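## Task

Push the probe fully into the LC port in column 6 of 6 (counting from the left), block 6 of 10 (counting down from the top), hole 4 of 4 (counting down from the top), and hold it there without moving so it captures an image. Decide whether that port's end face is clean, dirty or damaged, and finish with the probe pulled back out. Do not disturb or force anything else, and the robot must not fall or be left leaning. Give only the name(s) as the answer in finished_scene, comma-separated, e.g. answer="comet, unicorn".

## Robot and tools

Robot: LinearBot. It has an omnidirectional base and a column about 1.7 m tall. A carriage rides up and down the column (lift_m, 0 to 1 m) and carries two identical six-joint arms, left and right, each ending in a two-finger gripper. Arm bases sit roughly 0.57 m + lift_m above the floor, and parts of the carriage hang about 0.15 m below them. A hand reaches about 0.78 m from its shoulder but only about 0.38 m below its arm base. A hand is about 0.16 m long. Parked arm: joints 1-6 = 0, 0.05, 0.05, 1.45, 0, 0. Cameras: carriage_camera (fixed, forward, tilted about 20 degrees down), left_wrist_camera and right_wrist_camera (each looks out past its fingertips). All images are 896x504.

Frames: base frame, in metres, origin on the floor below the base centre, x forward, y left, z up. left_hand and right_hand are reported in it as the midpoint between the finger pads, with quat_wxyz giving hand orientation (hand z along the fingers, y the opening direction). base_odometry is the base frame as it was at scene start, counted from wheel turns only, so slip shows up as travel; heading in rad, left positive, -3.142 to 3.142.

move: one action plus optional camera choice. Arguments:
- base: an object holding exactly one key, each a relative offset from where the base last measured itself: translate_m (metres, forward +, -2 to 2), strafe_m (metres, left +, -2 to 2), or rotate_rad (radians, counter-clockwise/left +, -6.3 to 6.3).
- joints: an object of absolute targets keyed by name, one key per joint, either arm: lift_m (m, 0 to 1); left_/right_joint1_rad (-2.617 to 3.054, yaw about vertical, 0 forward, + left); joint2_rad (0 to 3.141, shoulder: 0 upper arm back and level, 1.57 upright, 3.14 forward and level); joint3_rad (0 to 3.141, elbow: 0 folded, 3.14 straight); joint4_rad (-1.57 to 1.57, wrist pitch, + lifts fingertips); joint5_rad (-1.57 to 1.57, wrist yaw, + turns fingertips right); joint6_rad (-2.094 to 2.094, roll about the finger axis, + clockwise seen from forearm); left_/right_gripper_m (0 to 0.093, pad gap in m). Omitted joints keep their previous target.
- speeds: per-action caps: translate_m and strafe_m 0.02-0.5 m/s, rotate_rad 0.05-1.57 rad/s, lift_m 0.08-0.25 m/s (the maximum is the default).
- min_time_s: 0.1-8 s, a lower bound on how long each arm/gripper motion takes; use it for straighter, gentler hand paths.
- cameras: list of carriage_camera, left_wrist_camera, right_wrist_camera or all; omitted/null means all, [] means none.
All motions in an action begin together. One action lasts at most 15 s; base drives time out after 14 s. Unknown keys make a call invalid; out-of-range values get it refused, and a refusal or a stop cancels the remaining move/wait/finished_scene calls in that reply.

wait: seconds (0 to 10) and cameras; commands nothing, returns state and images.
zoom_image: camera plus region [x0, y0, x1, y1] in pixels of that camera's latest image, top-left origin, at most 504x504; the camera must appear in the newest images.
finished_scene: scene (this scene's integer number) and answer (string; write unknown if undetermined). Irreversible; later calls go to the next scene, whose task appears in the result.

Result lines: move gives done or the worst status. base_status/joint_status per motion: done (for the base, wheels turned the commanded amount, slip possible); off_target (rested short, may still push); contact_stop or time_out (target dropped, holding in place); not_followed (a safety check withheld arm targets because the arms would nearly touch). joint_positions, motor_effort (% of max, peak in brackets, fairly inaccurate), joint torques (numbers 1-3 wrap at ±28 N m), Motor temperatures (per arm, joints then gripper), on_its_own (uncommanded activity; 'held at' shows a target), pictures (order of images), MOTOR HOT and OVER-TEMPERATURE FAULT lines.

Cautions: arms have no contact stop and will keep pressing, then snap to targets when freed; insert the probe slowly with min_time_s and stop at full depth, then hold still for the image. Reported hand positions can be off, usually reading higher than reality, especially at long reach. Never let the arms collide or squeeze each other. To untangle withheld arms, first resend one arm's current readings with joint 1 swung away, then the other in a later call. Stretched arms heat; park them between steps and when MOTOR HOT appears, since 100 °C drops the arm for 30-60 s. Tipping risk rises with a high carriage, outstretched or loaded arms, pushing, or abrupt stops; only images reveal a lean. After a bumped drive, back off about 0.2 m the way you came. Never reverse under a table edge into the column. Avoid drops, slams and hard pushes, and leave nothing disturbed.

Each tool is called as name([rows], argument=value, ...), one row to a line, values as JSON.

## Session

move()

Scene clock: 0.00 s.
Joint torques (N m): no reading
Motor temperatures (°C): left_arm=[28 25 28 25 26 24 27] | right_arm=[28 24 27 26 28 23 25]
base_odometry: x=+0.000 y=+0.000 heading=+0.000
base_status: not commanded
joint_positions: lift_m=+0.254 left_joint1_rad=-0.575 left_joint2_rad=+1.219 left_joint3_rad=+0.841 left_joint4_rad=+0.540 left_joint5_rad=+0.198 left_joint6_rad=-0.034 left_gripper_m=+0.09396 right_joint1_rad=+0.485 right_joint2_rad=+1.198 right_joint3_rad=+0.846 right_joint4_rad=+0.293 right_joint5_rad=+0.517 right_joint6_rad=+0.009 right_gripper_m=+0.04820
joint_status: not commanded
motor_effort: lift_m=+24 drive_wheels=+2
left_hand: x=+0.5608 y=+0.0485 z=+1.1866 quat_wxyz=(+0.704, +0.245, +0.601, -0.289) (m; base frame)
right_hand: x=+0.6198 y=-0.1944 z=+1.1387 quat_wxyz=(+0.688, +0.005, +0.725, -0.018) (m; base frame)
pictures: carriage_camera, left_wrist_camera, right_wrist_camera

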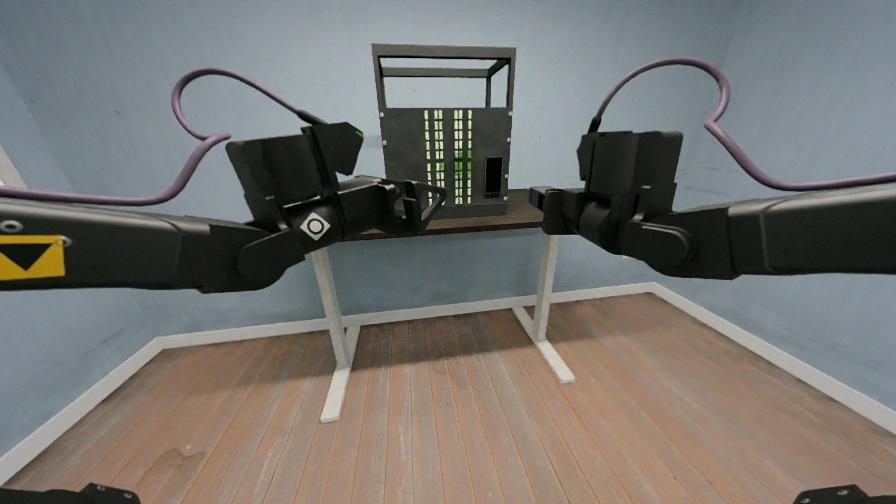

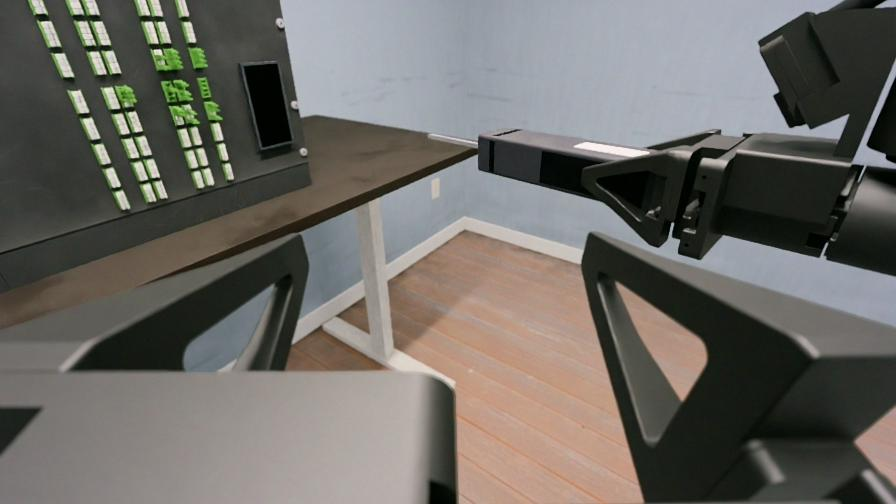

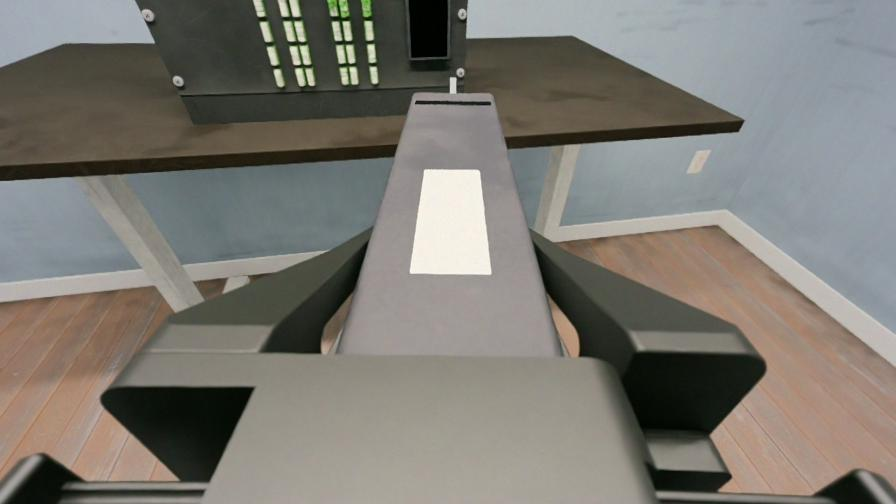

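zoom_image(camera="carriage_camera", region=[370, 90, 530, 220])

zoom_image(camera="left_wrist_camera", region=[0, 0, 320, 230])

zoom_image(camera="right_wrist_camera", region=[330, 60, 580, 360])

Scaled by 3.150 from the camera's 896x504 image, which has a finer 1280x720 frame.

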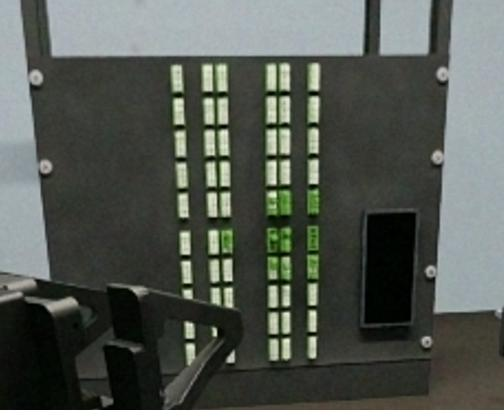

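Scaled by 1.575 from the camera's 896x504 image, which has a finer 1280x720 frame.

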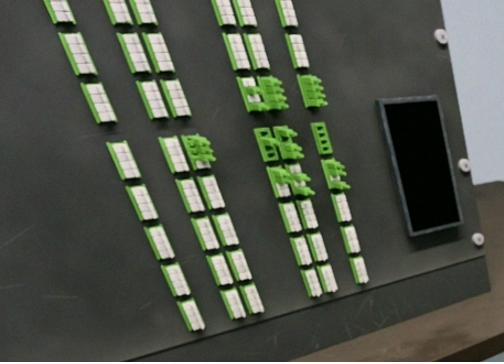

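Scaled by 1.680 from the camera's 896x504 image, which has a finer 1280x720 frame.

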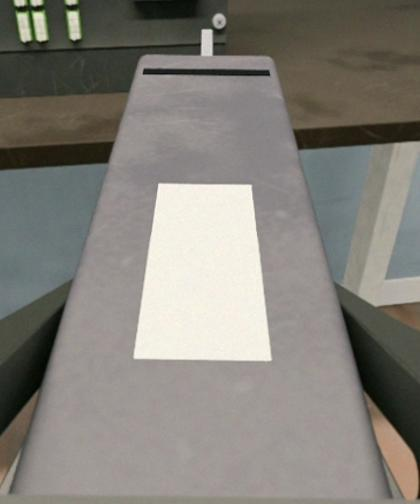

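move(base={"translate_m": 0.3}, speeds={"translate_m": 0.15})

Scene clock: 3.80 s.
Joint torques (N m): left_arm=[-0.39 -4.1 6.31 2.62 0.03 -0.07] | right_arm=[-0.03 -4.29 7.17 2.84 -0.04 0.05]
Motor temperatures (°C): left_arm=[28 25 29 27 26 24 27] | right_arm=[28 24 27 28 28 23 25]
move: done
base_odometry: x=+0.300 y=+0.000 heading=+0.000
base_status: done
joint_positions: lift_m=+0.254 left_joint1_rad=-0.575 left_joint2_rad=+1.219 left_joint3_rad=+0.841 left_joint4_rad=+0.540 left_joint5_rad=+0.198 left_joint6_rad=-0.034 left_gripper_m=+0.09396 right_joint1_rad=+0.485 right_joint2_rad=+1.203 right_joint3_rad=+0.846 right_joint4_rad=+0.288 right_joint5_rad=+0.517 right_joint6_rad=+0.009 right_gripper_m=+0.04820
joint_status: not commanded
motor_effort: lift_m=+26(26) drive_wheels=-1(7)
left_hand: x=+0.5608 y=+0.0485 z=+1.1866 quat_wxyz=(+0.704, +0.245, +0.601, -0.289) (m; base frame)
right_hand: x=+0.6205 y=-0.1940 z=+1.1358 quat_wxyz=(+0.685, +0.003, +0.728, -0.020) (m; base frame)
pictures: carriage_camera, left_wrist_camera, right_wrist_camera
camera_calibration:
right_wrist_camera: T_world_to_cam=[[-0.0169612, -0.999173, 0.0369461, -0.227306], [-0.661796, -0.0164799, -0.749503, 1.25468], [0.749492, -0.0371633, -0.660969, 0.399643], [0, 0, 0, 1]] pos_world=[0.526955, -0.191589, 1.21293]

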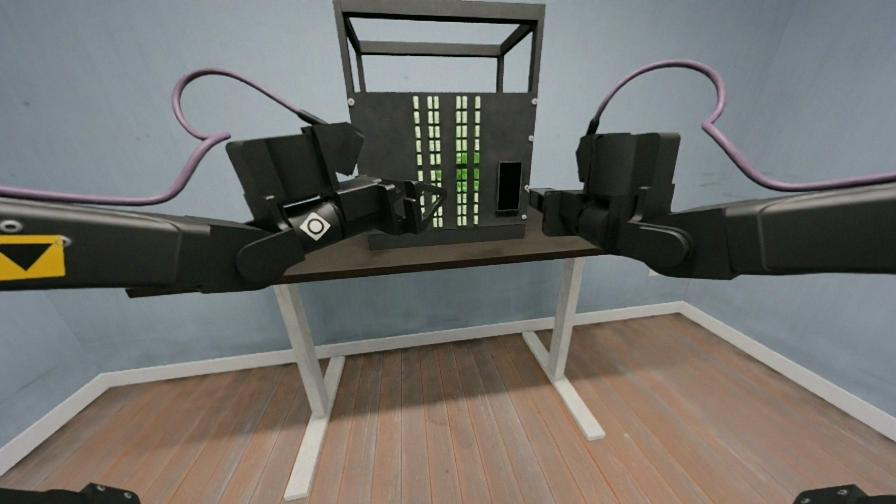

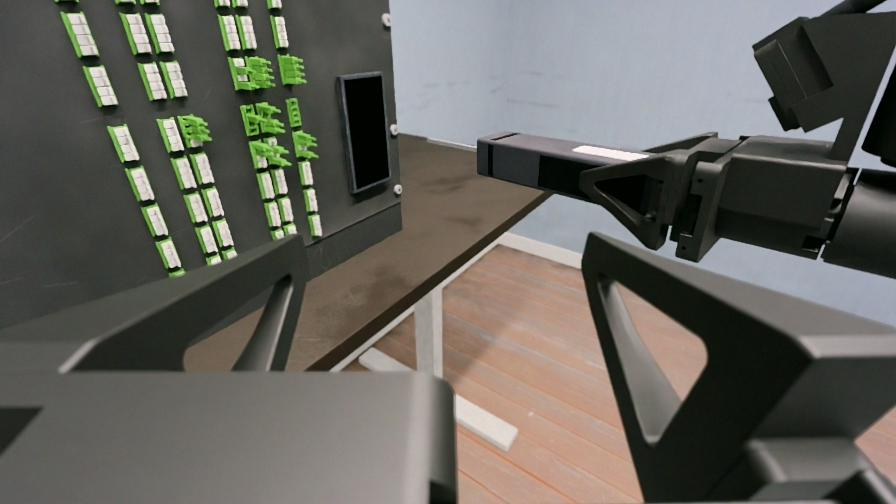

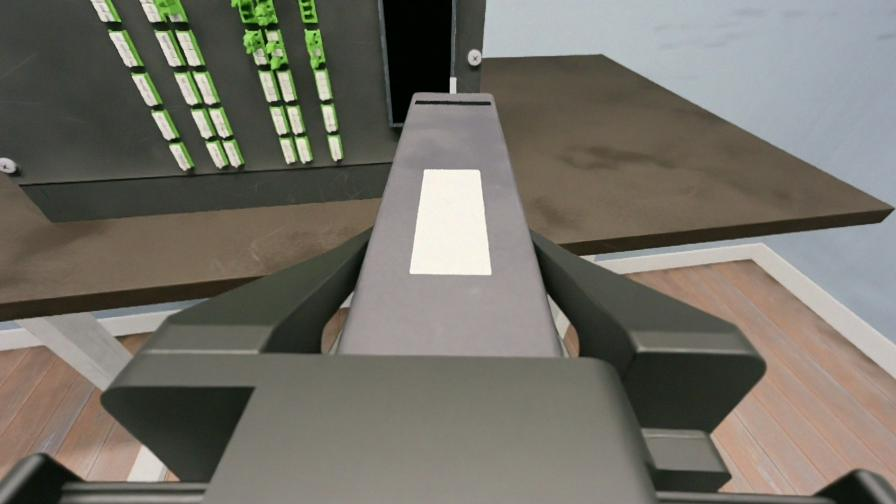

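zoom_image(camera="carriage_camera", region=[400, 80, 560, 240])

zoom_image(camera="left_wrist_camera", region=[200, 20, 420, 240])

zoom_image(camera="right_wrist_camera", region=[220, 0, 500, 180])

zoom_image(camera="left_wrist_camera", region=[400, 80, 720, 280])

Scaled by 3.150 from the camera's 896x504 image, which has a finer 1280x720 frame.

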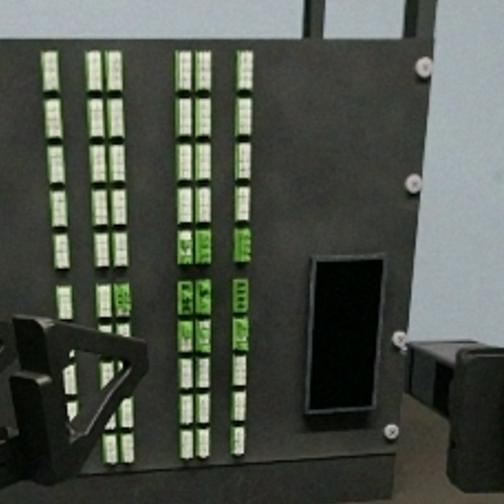

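Scaled by 2.291 from the camera's 896x504 image, which has a finer 1280x720 frame.

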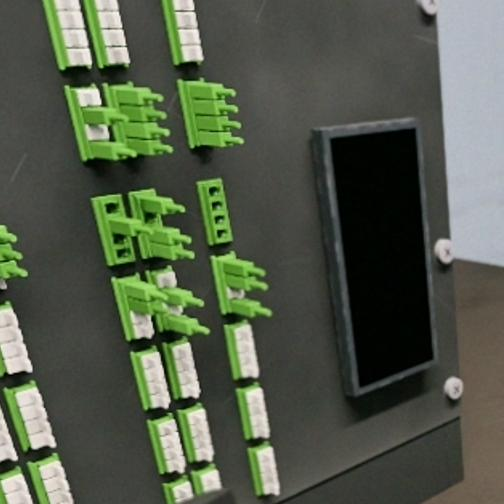

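Scaled by 1.800 from the camera's 896x504 image, which has a finer 1280x720 frame.

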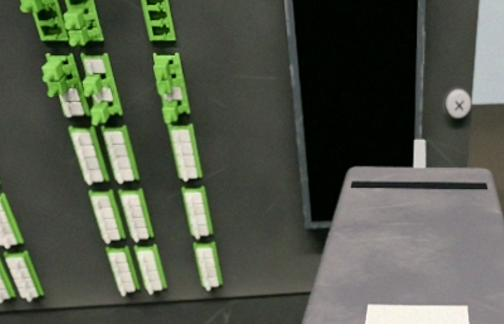

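Scaled by 1.575 from the camera's 896x504 image, which has a finer 1280x720 frame.

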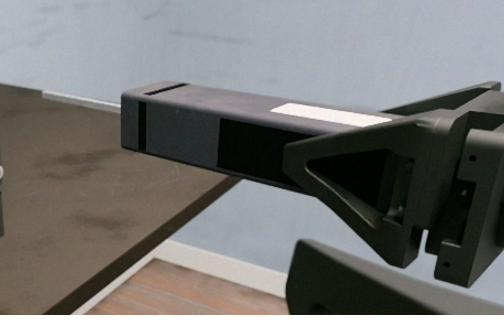

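move(base={"rotate_rad": 0.19}, speeds={"rotate_rad": 0.2}, cameras=[])

move(base={"strafe_m": -0.074}, speeds={"strafe_m": 0.08}, joints={"right_joint4_rad": 0.348, "right_joint1_rad": 0.485, "right_joint2_rad": 1.203, "right_joint3_rad": 0.846})

Scene clock: 7.03 s.
Joint torques (N m): left_arm=[-0.42 -4.1 6.26 2.64 0.04 -0.06] | right_arm=[-0.02 -4.19 7.15 2.8 -0.03 0.06]
Motor temperatures (°C): left_arm=[28 26 30 28 26 24 27] | right_arm=[28 24 28 29 28 23 25]
move: done
base_odometry: x=+0.300 y=+0.000 heading=+0.190
base_status: done
joint_positions: lift_m=+0.254 left_joint1_rad=-0.575 left_joint2_rad=+1.219 left_joint3_rad=+0.841 left_joint4_rad=+0.540 left_joint5_rad=+0.198 left_joint6_rad=-0.034 left_gripper_m=+0.09396 right_joint1_rad=+0.485 right_joint2_rad=+1.203 right_joint3_rad=+0.846 right_joint4_rad=+0.288 right_joint5_rad=+0.516 right_joint6_rad=+0.009 right_gripper_m=+0.04820
joint_status: not commanded
motor_effort: lift_m=+22(25) drive_wheels=+4(5)
left_hand: x=+0.5608 y=+0.0485 z=+1.1866 quat_wxyz=(+0.704, +0.245, +0.601, -0.289) (m; base frame)
right_hand: x=+0.6205 y=-0.1938 z=+1.1358 quat_wxyz=(+0.685, +0.003, +0.728, -0.020) (m; base frame)
pictures: none
No camera images: "cameras" was empty.

Scene clock: 8.57 s.
Joint torques (N m): left_arm=[-0.38 -4.1 6.27 2.64 0.04 -0.06] | right_arm=[0.02 -3.95 7.06 2.98 -0.05 0.06]
Motor temperatures (°C): left_arm=[28 26 30 29 26 24 27] | right_arm=[28 24 29 29 28 23 25]
move: off_target
base_odometry: x=+0.314 y=-0.072 heading=+0.191
base_status: done
joint_positions: lift_m=+0.254 left_joint1_rad=-0.575 left_joint2_rad=+1.219 left_joint3_rad=+0.841 left_joint4_rad=+0.540 left_joint5_rad=+0.198 left_joint6_rad=-0.034 left_gripper_m=+0.09396 right_joint1_rad=+0.485 right_joint2_rad=+1.206 right_joint3_rad=+0.843 right_joint4_rad=+0.288 right_joint5_rad=+0.517 right_joint6_rad=+0.009 right_gripper_m=+0.04820
joint_status: right_joint4_rad off_target (ended at +0.288, target +0.348); the others done
motor_effort: lift_m=+21(25) drive_wheels=+4(6)
left_hand: x=+0.5608 y=+0.0485 z=+1.1866 quat_wxyz=(+0.704, +0.245, +0.601, -0.289) (m; base frame)
right_hand: x=+0.6209 y=-0.1937 z=+1.1335 quat_wxyz=(+0.683, +0.002, +0.730, -0.021) (m; base frame)
pictures: carriage_camera, left_wrist_camera, right_wrist_camera
camera_calibration:
right_wrist_camera: T_world_to_cam=[[-0.0164472, -0.999083, 0.0395259, -0.23022], [-0.665343, -0.0185724, -0.746307, 1.25139], [0.746356, -0.0385729, -0.664428, 0.403542], [0, 0, 0, 1]] pos_world=[0.527633, -0.191201, 1.21115]

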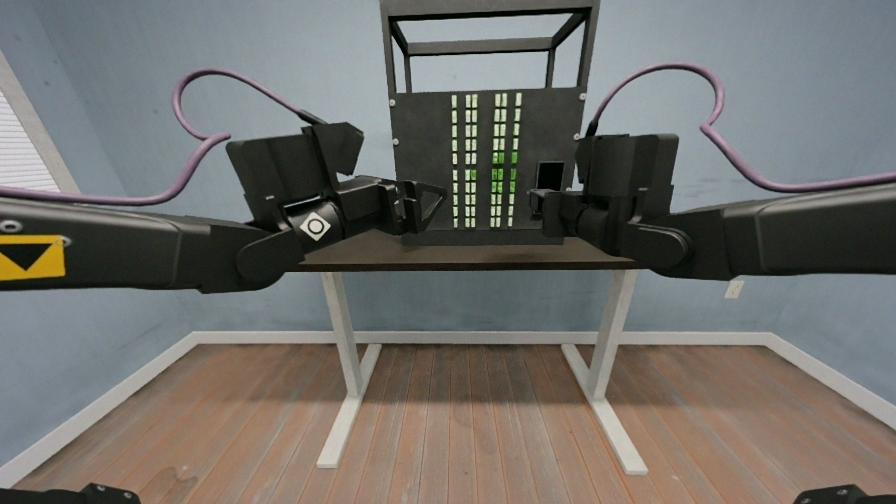

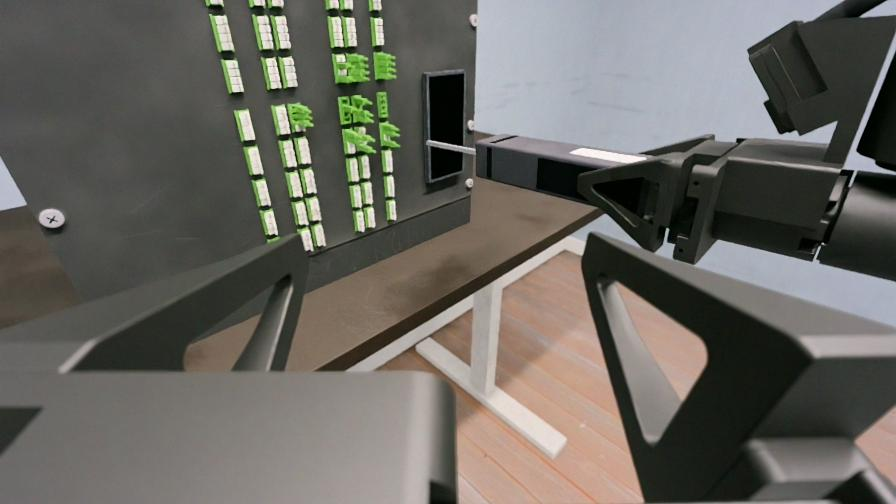

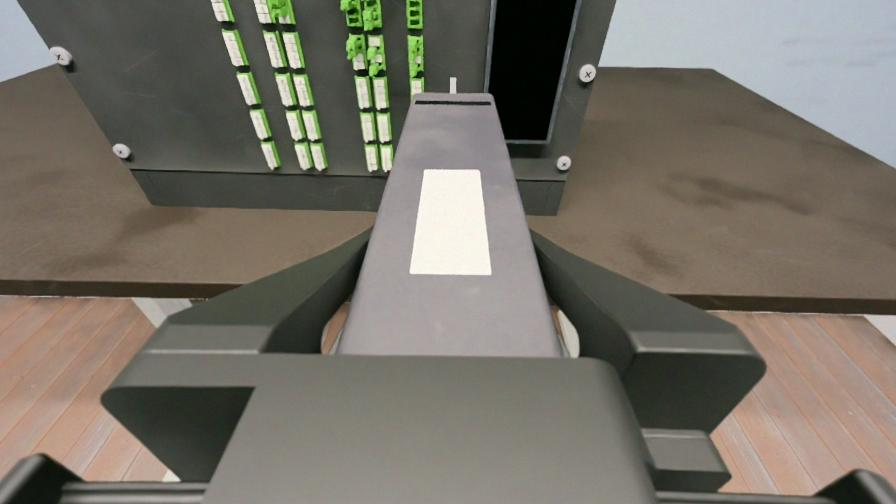

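move(joints={"right_joint4_rad": 0.42, "right_joint5_rad": 0.484}, min_time_s=1)

zoom_image(camera="left_wrist_camera", region=[330, 40, 530, 240])

zoom_image(camera="right_wrist_camera", region=[330, 0, 530, 200])

zoom_image(camera="carriage_camera", region=[440, 80, 600, 240])

Scene clock: 10.53 s.
Joint torques (N m): left_arm=[-0.38 -4.1 6.27 2.63 0.04 -0.05] | right_arm=[-0.01 -4.05 7.1 3.15 -0.11 0.06]
Motor temperatures (°C): left_arm=[28 26 30 29 26 24 27] | right_arm=[28 25 29 30 28 23 25]
move: off_target
base_odometry: x=+0.314 y=-0.072 heading=+0.191
base_status: not commanded
joint_positions: lift_m=+0.254 left_joint1_rad=-0.575 left_joint2_rad=+1.219 left_joint3_rad=+0.841 left_joint4_rad=+0.540 left_joint5_rad=+0.198 left_joint6_rad=-0.034 left_gripper_m=+0.09396 right_joint1_rad=+0.485 right_joint2_rad=+1.206 right_joint3_rad=+0.843 right_joint4_rad=+0.344 right_joint5_rad=+0.492 right_joint6_rad=+0.009 right_gripper_m=+0.04820
joint_status: right_joint4_rad off_target (ended at +0.344, target +0.420); the others done
motor_effort: lift_m=+21(25) drive_wheels=+4(4)
left_hand: x=+0.5608 y=+0.0485 z=+1.1866 quat_wxyz=(+0.704, +0.245, +0.601, -0.289) (m; base frame)
right_hand: x=+0.6215 y=-0.1891 z=+1.1461 quat_wxyz=(+0.701, +0.003, +0.713, -0.002) (m; base frame)
pictures: carriage_camera, left_wrist_camera, right_wrist_camera
camera_calibration:
right_wrist_camera: T_world_to_cam=[[0.00747384, -0.999901, 0.0119107, -0.209418], [-0.62722, -0.0139642, -0.778717, 1.2756], [0.778806, -0.00165062, -0.627263, 0.35581], [0, 0, 0, 1]] pos_world=[0.524543, -0.190997, 1.21901]

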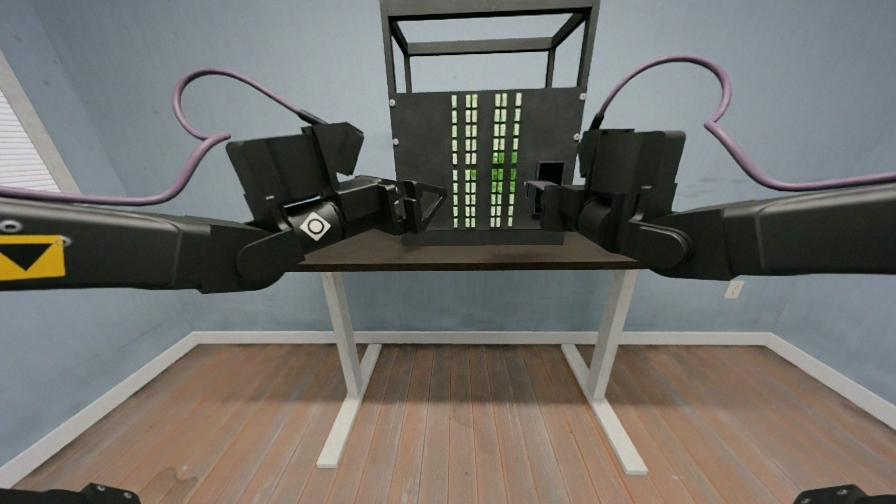

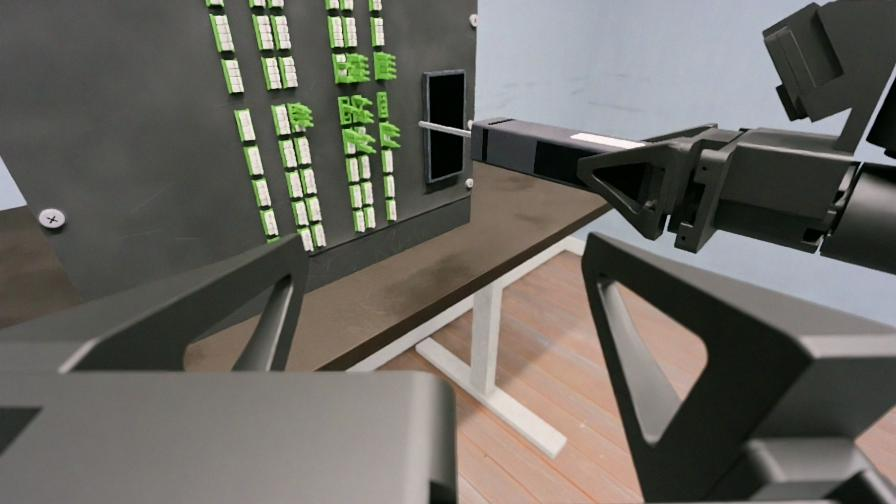

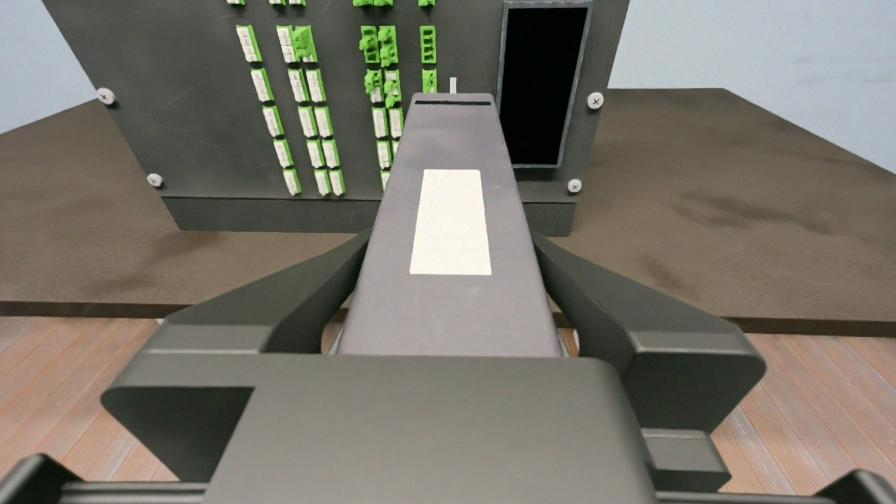

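Scaled by 2.520 from the camera's 896x504 image, which has a finer 1280x720 frame.

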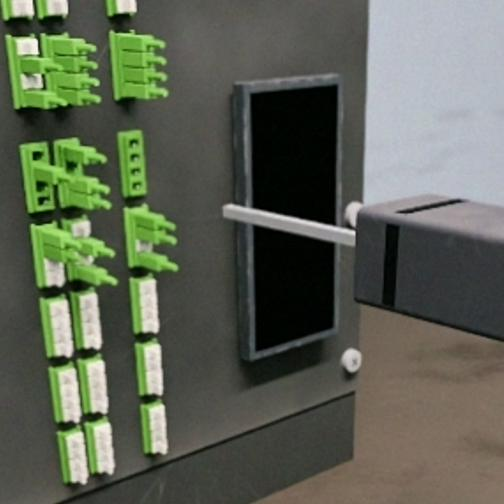

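Scaled by 2.520 from the camera's 896x504 image, which has a finer 1280x720 frame.

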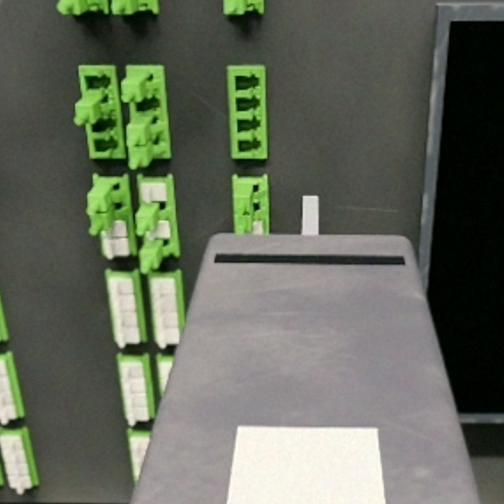

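Scaled by 3.150 from the camera's 896x504 image, which has a finer 1280x720 frame.

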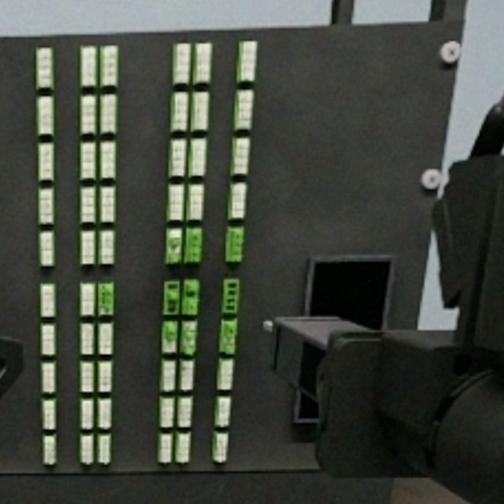

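move(base={"strafe_m": 0.021}, speeds={"strafe_m": 0.04}, joints={"right_joint4_rad": 0.445, "right_joint5_rad": 0.475}, min_time_s=1)

zoom_image(camera="left_wrist_camera", region=[340, 80, 500, 180])

zoom_image(camera="right_wrist_camera", region=[380, 20, 520, 140])

zoom_image(camera="carriage_camera", region=[480, 140, 560, 220])

Scene clock: 12.60 s.
Joint torques (N m): left_arm=[-0.38 -4.11 6.28 2.63 0.04 -0.06] | right_arm=[-0.01 -4.03 7.09 3.11 -0.13 0.05]
Motor temperatures (°C): left_arm=[28 26 31 30 26 24 27] | right_arm=[28 25 30 31 28 23 25]
move: off_target
base_odometry: x=+0.310 y=-0.052 heading=+0.190
base_status: done
joint_positions: lift_m=+0.254 left_joint1_rad=-0.575 left_joint2_rad=+1.219 left_joint3_rad=+0.841 left_joint4_rad=+0.540 left_joint5_rad=+0.198 left_joint6_rad=-0.034 left_gripper_m=+0.09396 right_joint1_rad=+0.485 right_joint2_rad=+1.206 right_joint3_rad=+0.843 right_joint4_rad=+0.370 right_joint5_rad=+0.481 right_joint6_rad=+0.009 right_gripper_m=+0.04820
joint_status: right_joint4_rad off_target (ended at +0.369, target +0.445); the others done
motor_effort: lift_m=+22(26) drive_wheels=-2(6)
left_hand: x=+0.5608 y=+0.0485 z=+1.1866 quat_wxyz=(+0.704, +0.245, +0.601, -0.289) (m; base frame)
right_hand: x=+0.6215 y=-0.1873 z=+1.1518 quat_wxyz=(+0.709, +0.003, +0.705, +0.006) (m; base frame)
pictures: carriage_camera, left_wrist_camera, right_wrist_camera
camera_calibration:
right_wrist_camera: T_world_to_cam=[[0.0179421, -0.999839, 0.000265032, -0.200724], [-0.609347, -0.0111449, -0.792825, 1.28583], [0.7927, 0.0140634, -0.609449, 0.333207], [0, 0, 0, 1]] pos_world=[0.522984, -0.191048, 1.22256]

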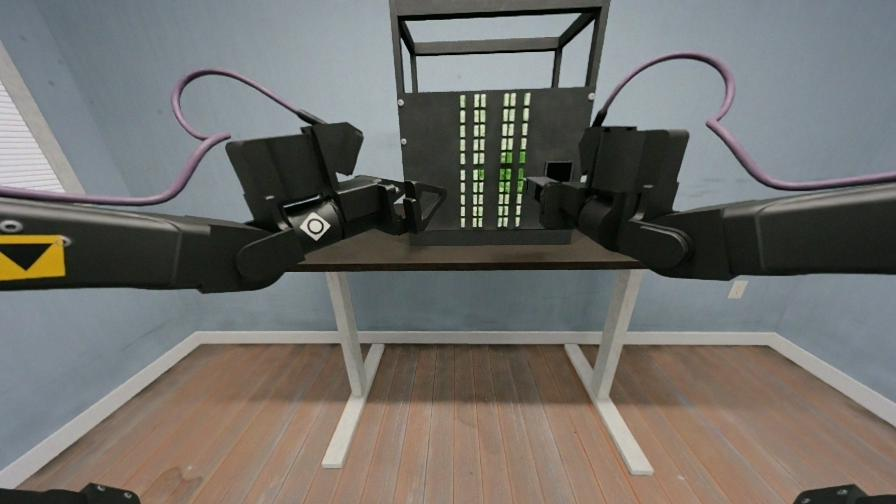

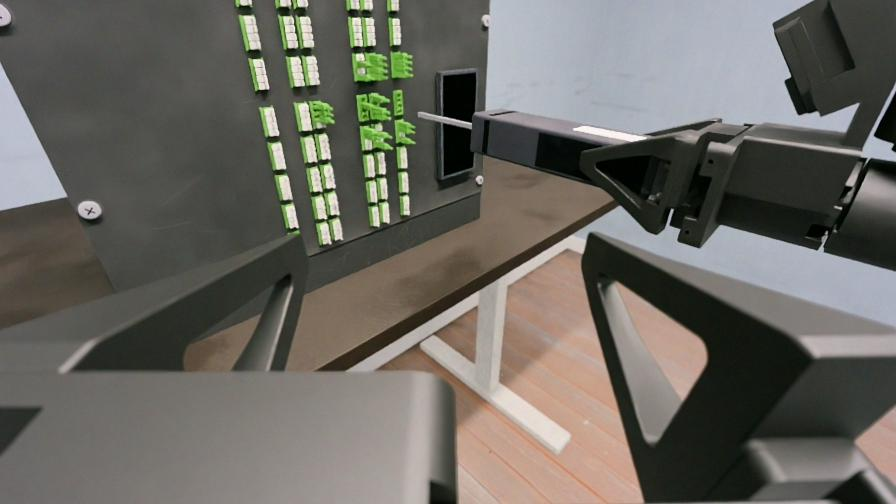

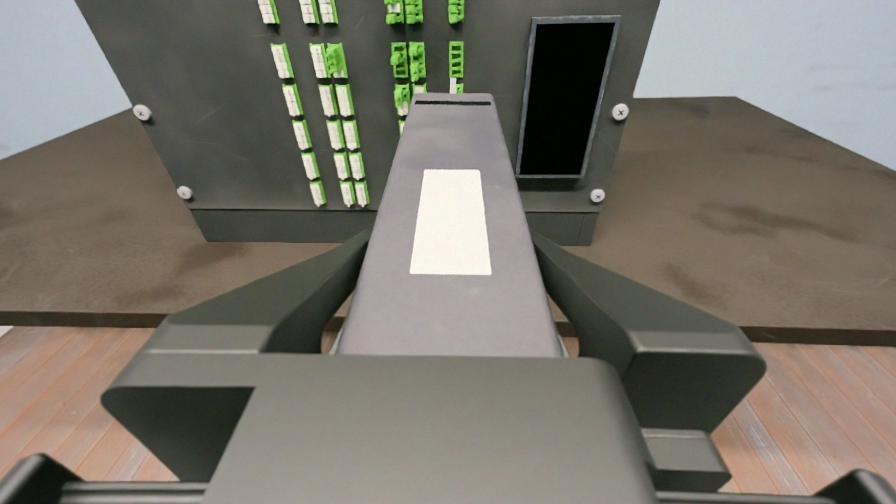

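Scaled by 3.150 from the camera's 896x504 image, which has a finer 1280x720 frame.

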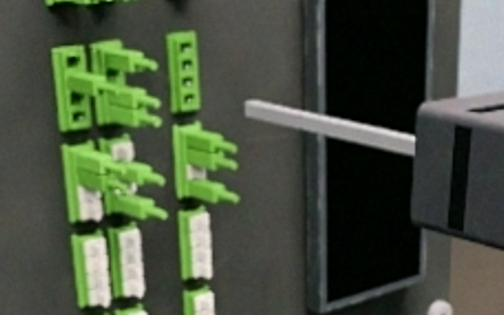

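Scaled by 3.600 from the camera's 896x504 image, which has a finer 1280x720 frame.

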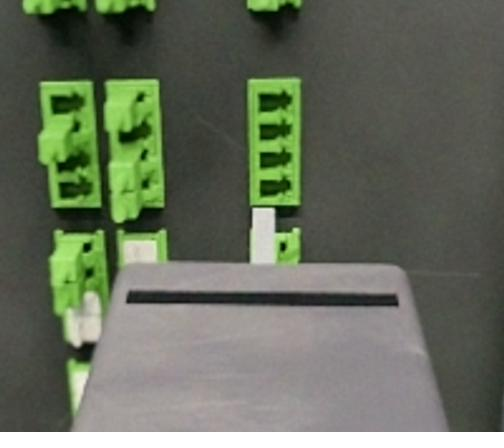

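Scaled by 6.300 from the camera's 896x504 image, which has a finer 1280x720 frame.

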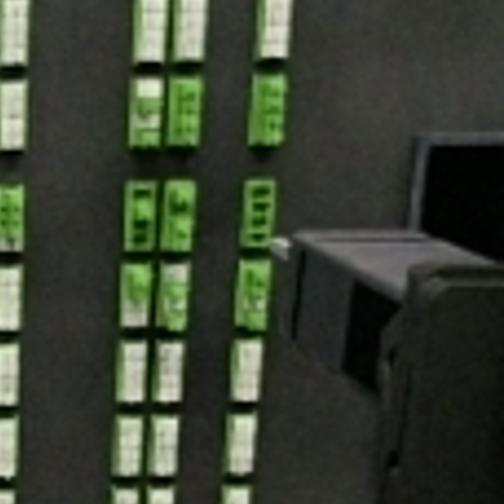

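move(base={"strafe_m": -0.002}, speeds={"strafe_m": 0.02}, joints={"lift_m": 0.250}, cameras=[])

move(base={"translate_m": 0.02}, speeds={"translate_m": 0.02})

zoom_image(camera="left_wrist_camera", region=[360, 80, 480, 180])

zoom_image(camera="right_wrist_camera", region=[410, 40, 490, 120])

zoom_image(camera="carriage_camera", region=[490, 150, 550, 210])

Scene clock: 14.70 s.
Joint torques (N m): left_arm=[-0.39 -4.08 6.32 2.67 0.03 -0.05] | right_arm=[-0.13 -4.23 7.38 3.02 -0.1 0.05]
Motor temperatures (°C): left_arm=[28 26 31 30 26 24 27] | right_arm=[28 25 31 32 28 23 26]
move: done
base_odometry: x=+0.311 y=-0.054 heading=+0.190
base_status: done
joint_positions: lift_m=+0.250 left_joint1_rad=-0.576 left_joint2_rad=+1.219 left_joint3_rad=+0.841 left_joint4_rad=+0.537 left_joint5_rad=+0.198 left_joint6_rad=-0.034 left_gripper_m=+0.09396 right_joint1_rad=+0.485 right_joint2_rad=+1.207 right_joint3_rad=+0.839 right_joint4_rad=+0.380 right_joint5_rad=+0.478 right_joint6_rad=+0.009 right_gripper_m=+0.04820
joint_status: all done
motor_effort: lift_m=+23(24) drive_wheels=+2(6)
left_hand: x=+0.5608 y=+0.0483 z=+1.1816 quat_wxyz=(+0.703, +0.245, +0.602, -0.288) (m; base frame)
right_hand: x=+0.6216 y=-0.1866 z=+1.1473 quat_wxyz=(+0.711, +0.003, +0.703, +0.008) (m; base frame)
pictures: none
No camera images: "cameras" was empty.

Scene clock: 16.10 s.
Joint torques (N m): left_arm=[-0.38 -4.11 6.32 2.67 0.02 -0.07] | right_arm=[-0.05 -4.46 7.39 2.97 -0.1 0.05]
Motor temperatures (°C): left_arm=[28 26 31 31 26 24 27] | right_arm=[28 25 31 33 28 23 26]
move: done
base_odometry: x=+0.330 y=-0.050 heading=+0.190
base_status: done
joint_positions: lift_m=+0.250 left_joint1_rad=-0.576 left_joint2_rad=+1.219 left_joint3_rad=+0.841 left_joint4_rad=+0.537 left_joint5_rad=+0.198 left_joint6_rad=-0.034 left_gripper_m=+0.09396 right_joint1_rad=+0.485 right_joint2_rad=+1.209 right_joint3_rad=+0.839 right_joint4_rad=+0.383 right_joint5_rad=+0.478 right_joint6_rad=+0.009 right_gripper_m=+0.04820
joint_status: not commanded
motor_effort: lift_m=+21(25) drive_wheels=+4(5)
left_hand: x=+0.5608 y=+0.0483 z=+1.1816 quat_wxyz=(+0.703, +0.245, +0.602, -0.288) (m; base frame)
right_hand: x=+0.6220 y=-0.1863 z=+1.1474 quat_wxyz=(+0.711, +0.003, +0.703, +0.008) (m; base frame)
pictures: carriage_camera, left_wrist_camera, right_wrist_camera
camera_calibration:
carriage_camera: T_world_to_cam=[[0.0154515, -0.999689, -0.0195964, 0.0244562], [-0.375932, 0.0123525, -0.926565, 1.19832], [0.926518, 0.0216837, -0.375624, 0.331615], [0, 0, 0, 1]] pos_world=[0.142861, 0.0024557, 1.23536]
left_wrist_camera: T_world_to_cam=[[-0.705664, -0.708356, -0.0164201, 0.446875], [-0.310503, 0.329987, -0.891458, 1.21447], [0.636888, -0.623971, -0.452806, 0.330522], [0, 0, 0, 1]] pos_world=[0.481934, 0.122024, 1.23965]
right_wrist_camera: T_world_to_cam=[[0.0218379, -0.999759, -0.00244473, -0.199038], [-0.605028, -0.0112689, -0.796125, 1.28368], [0.795905, 0.0188648, -0.605128, 0.324015], [0, 0, 0, 1]] pos_world=[0.523121, -0.190637, 1.21755]

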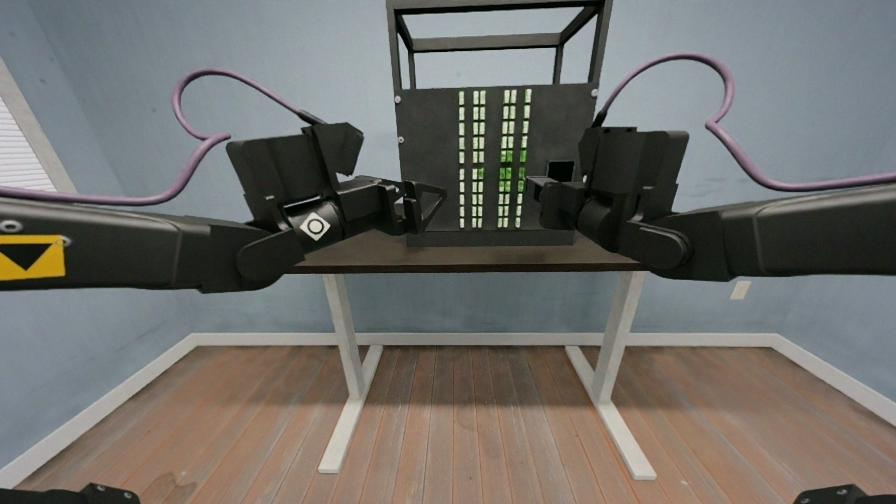

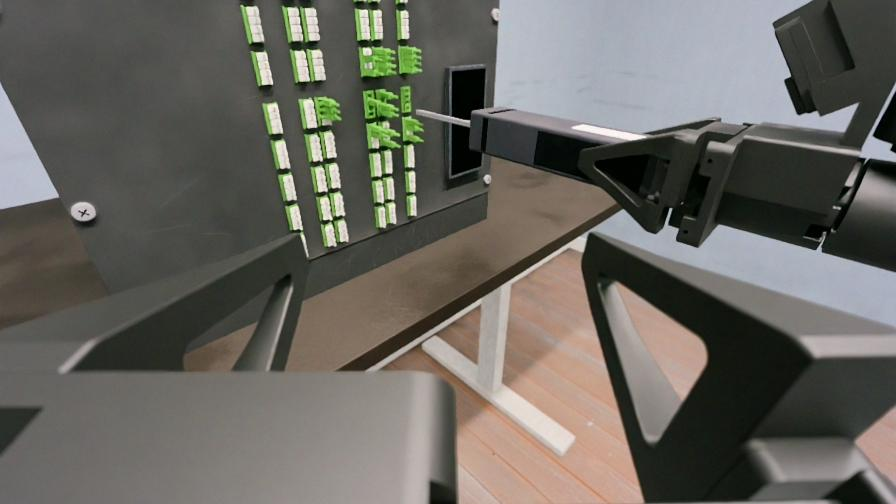

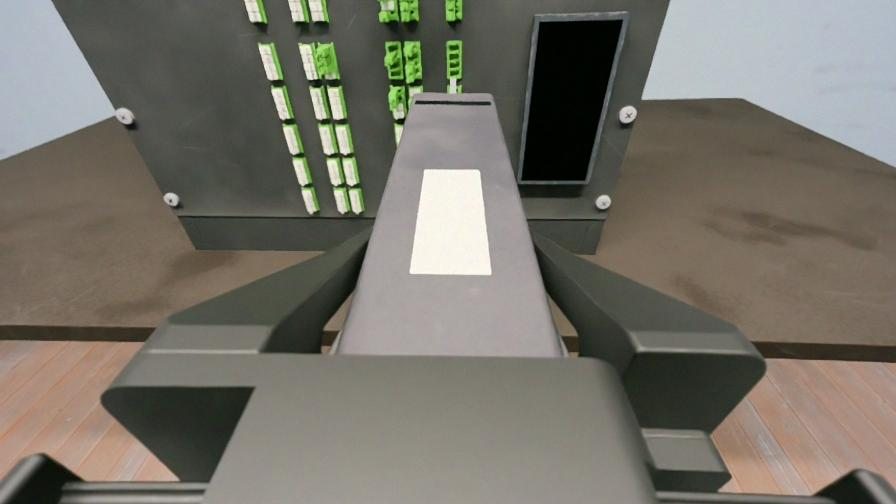

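Scaled by 4.200 from the camera's 896x504 image, which has a finer 1280x720 frame.

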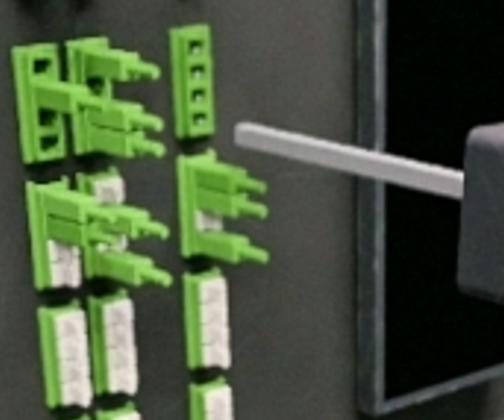

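Scaled by 6.300 from the camera's 896x504 image, which has a finer 1280x720 frame.

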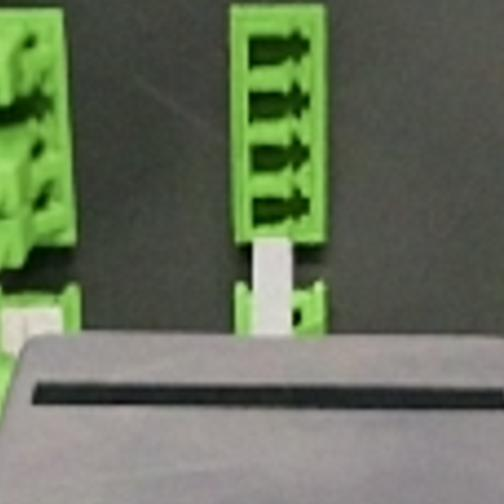

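Scaled by 8.400 from the camera's 896x504 image, which has a finer 1280x720 frame.

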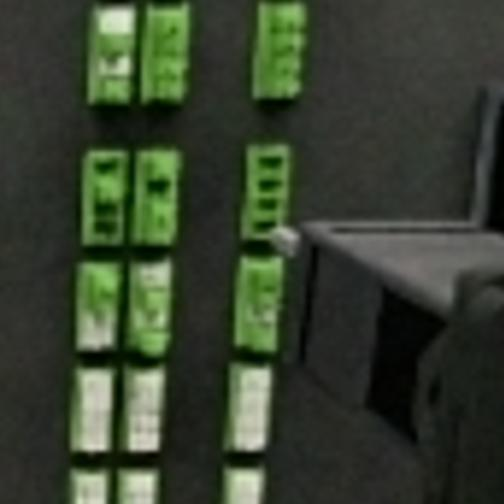

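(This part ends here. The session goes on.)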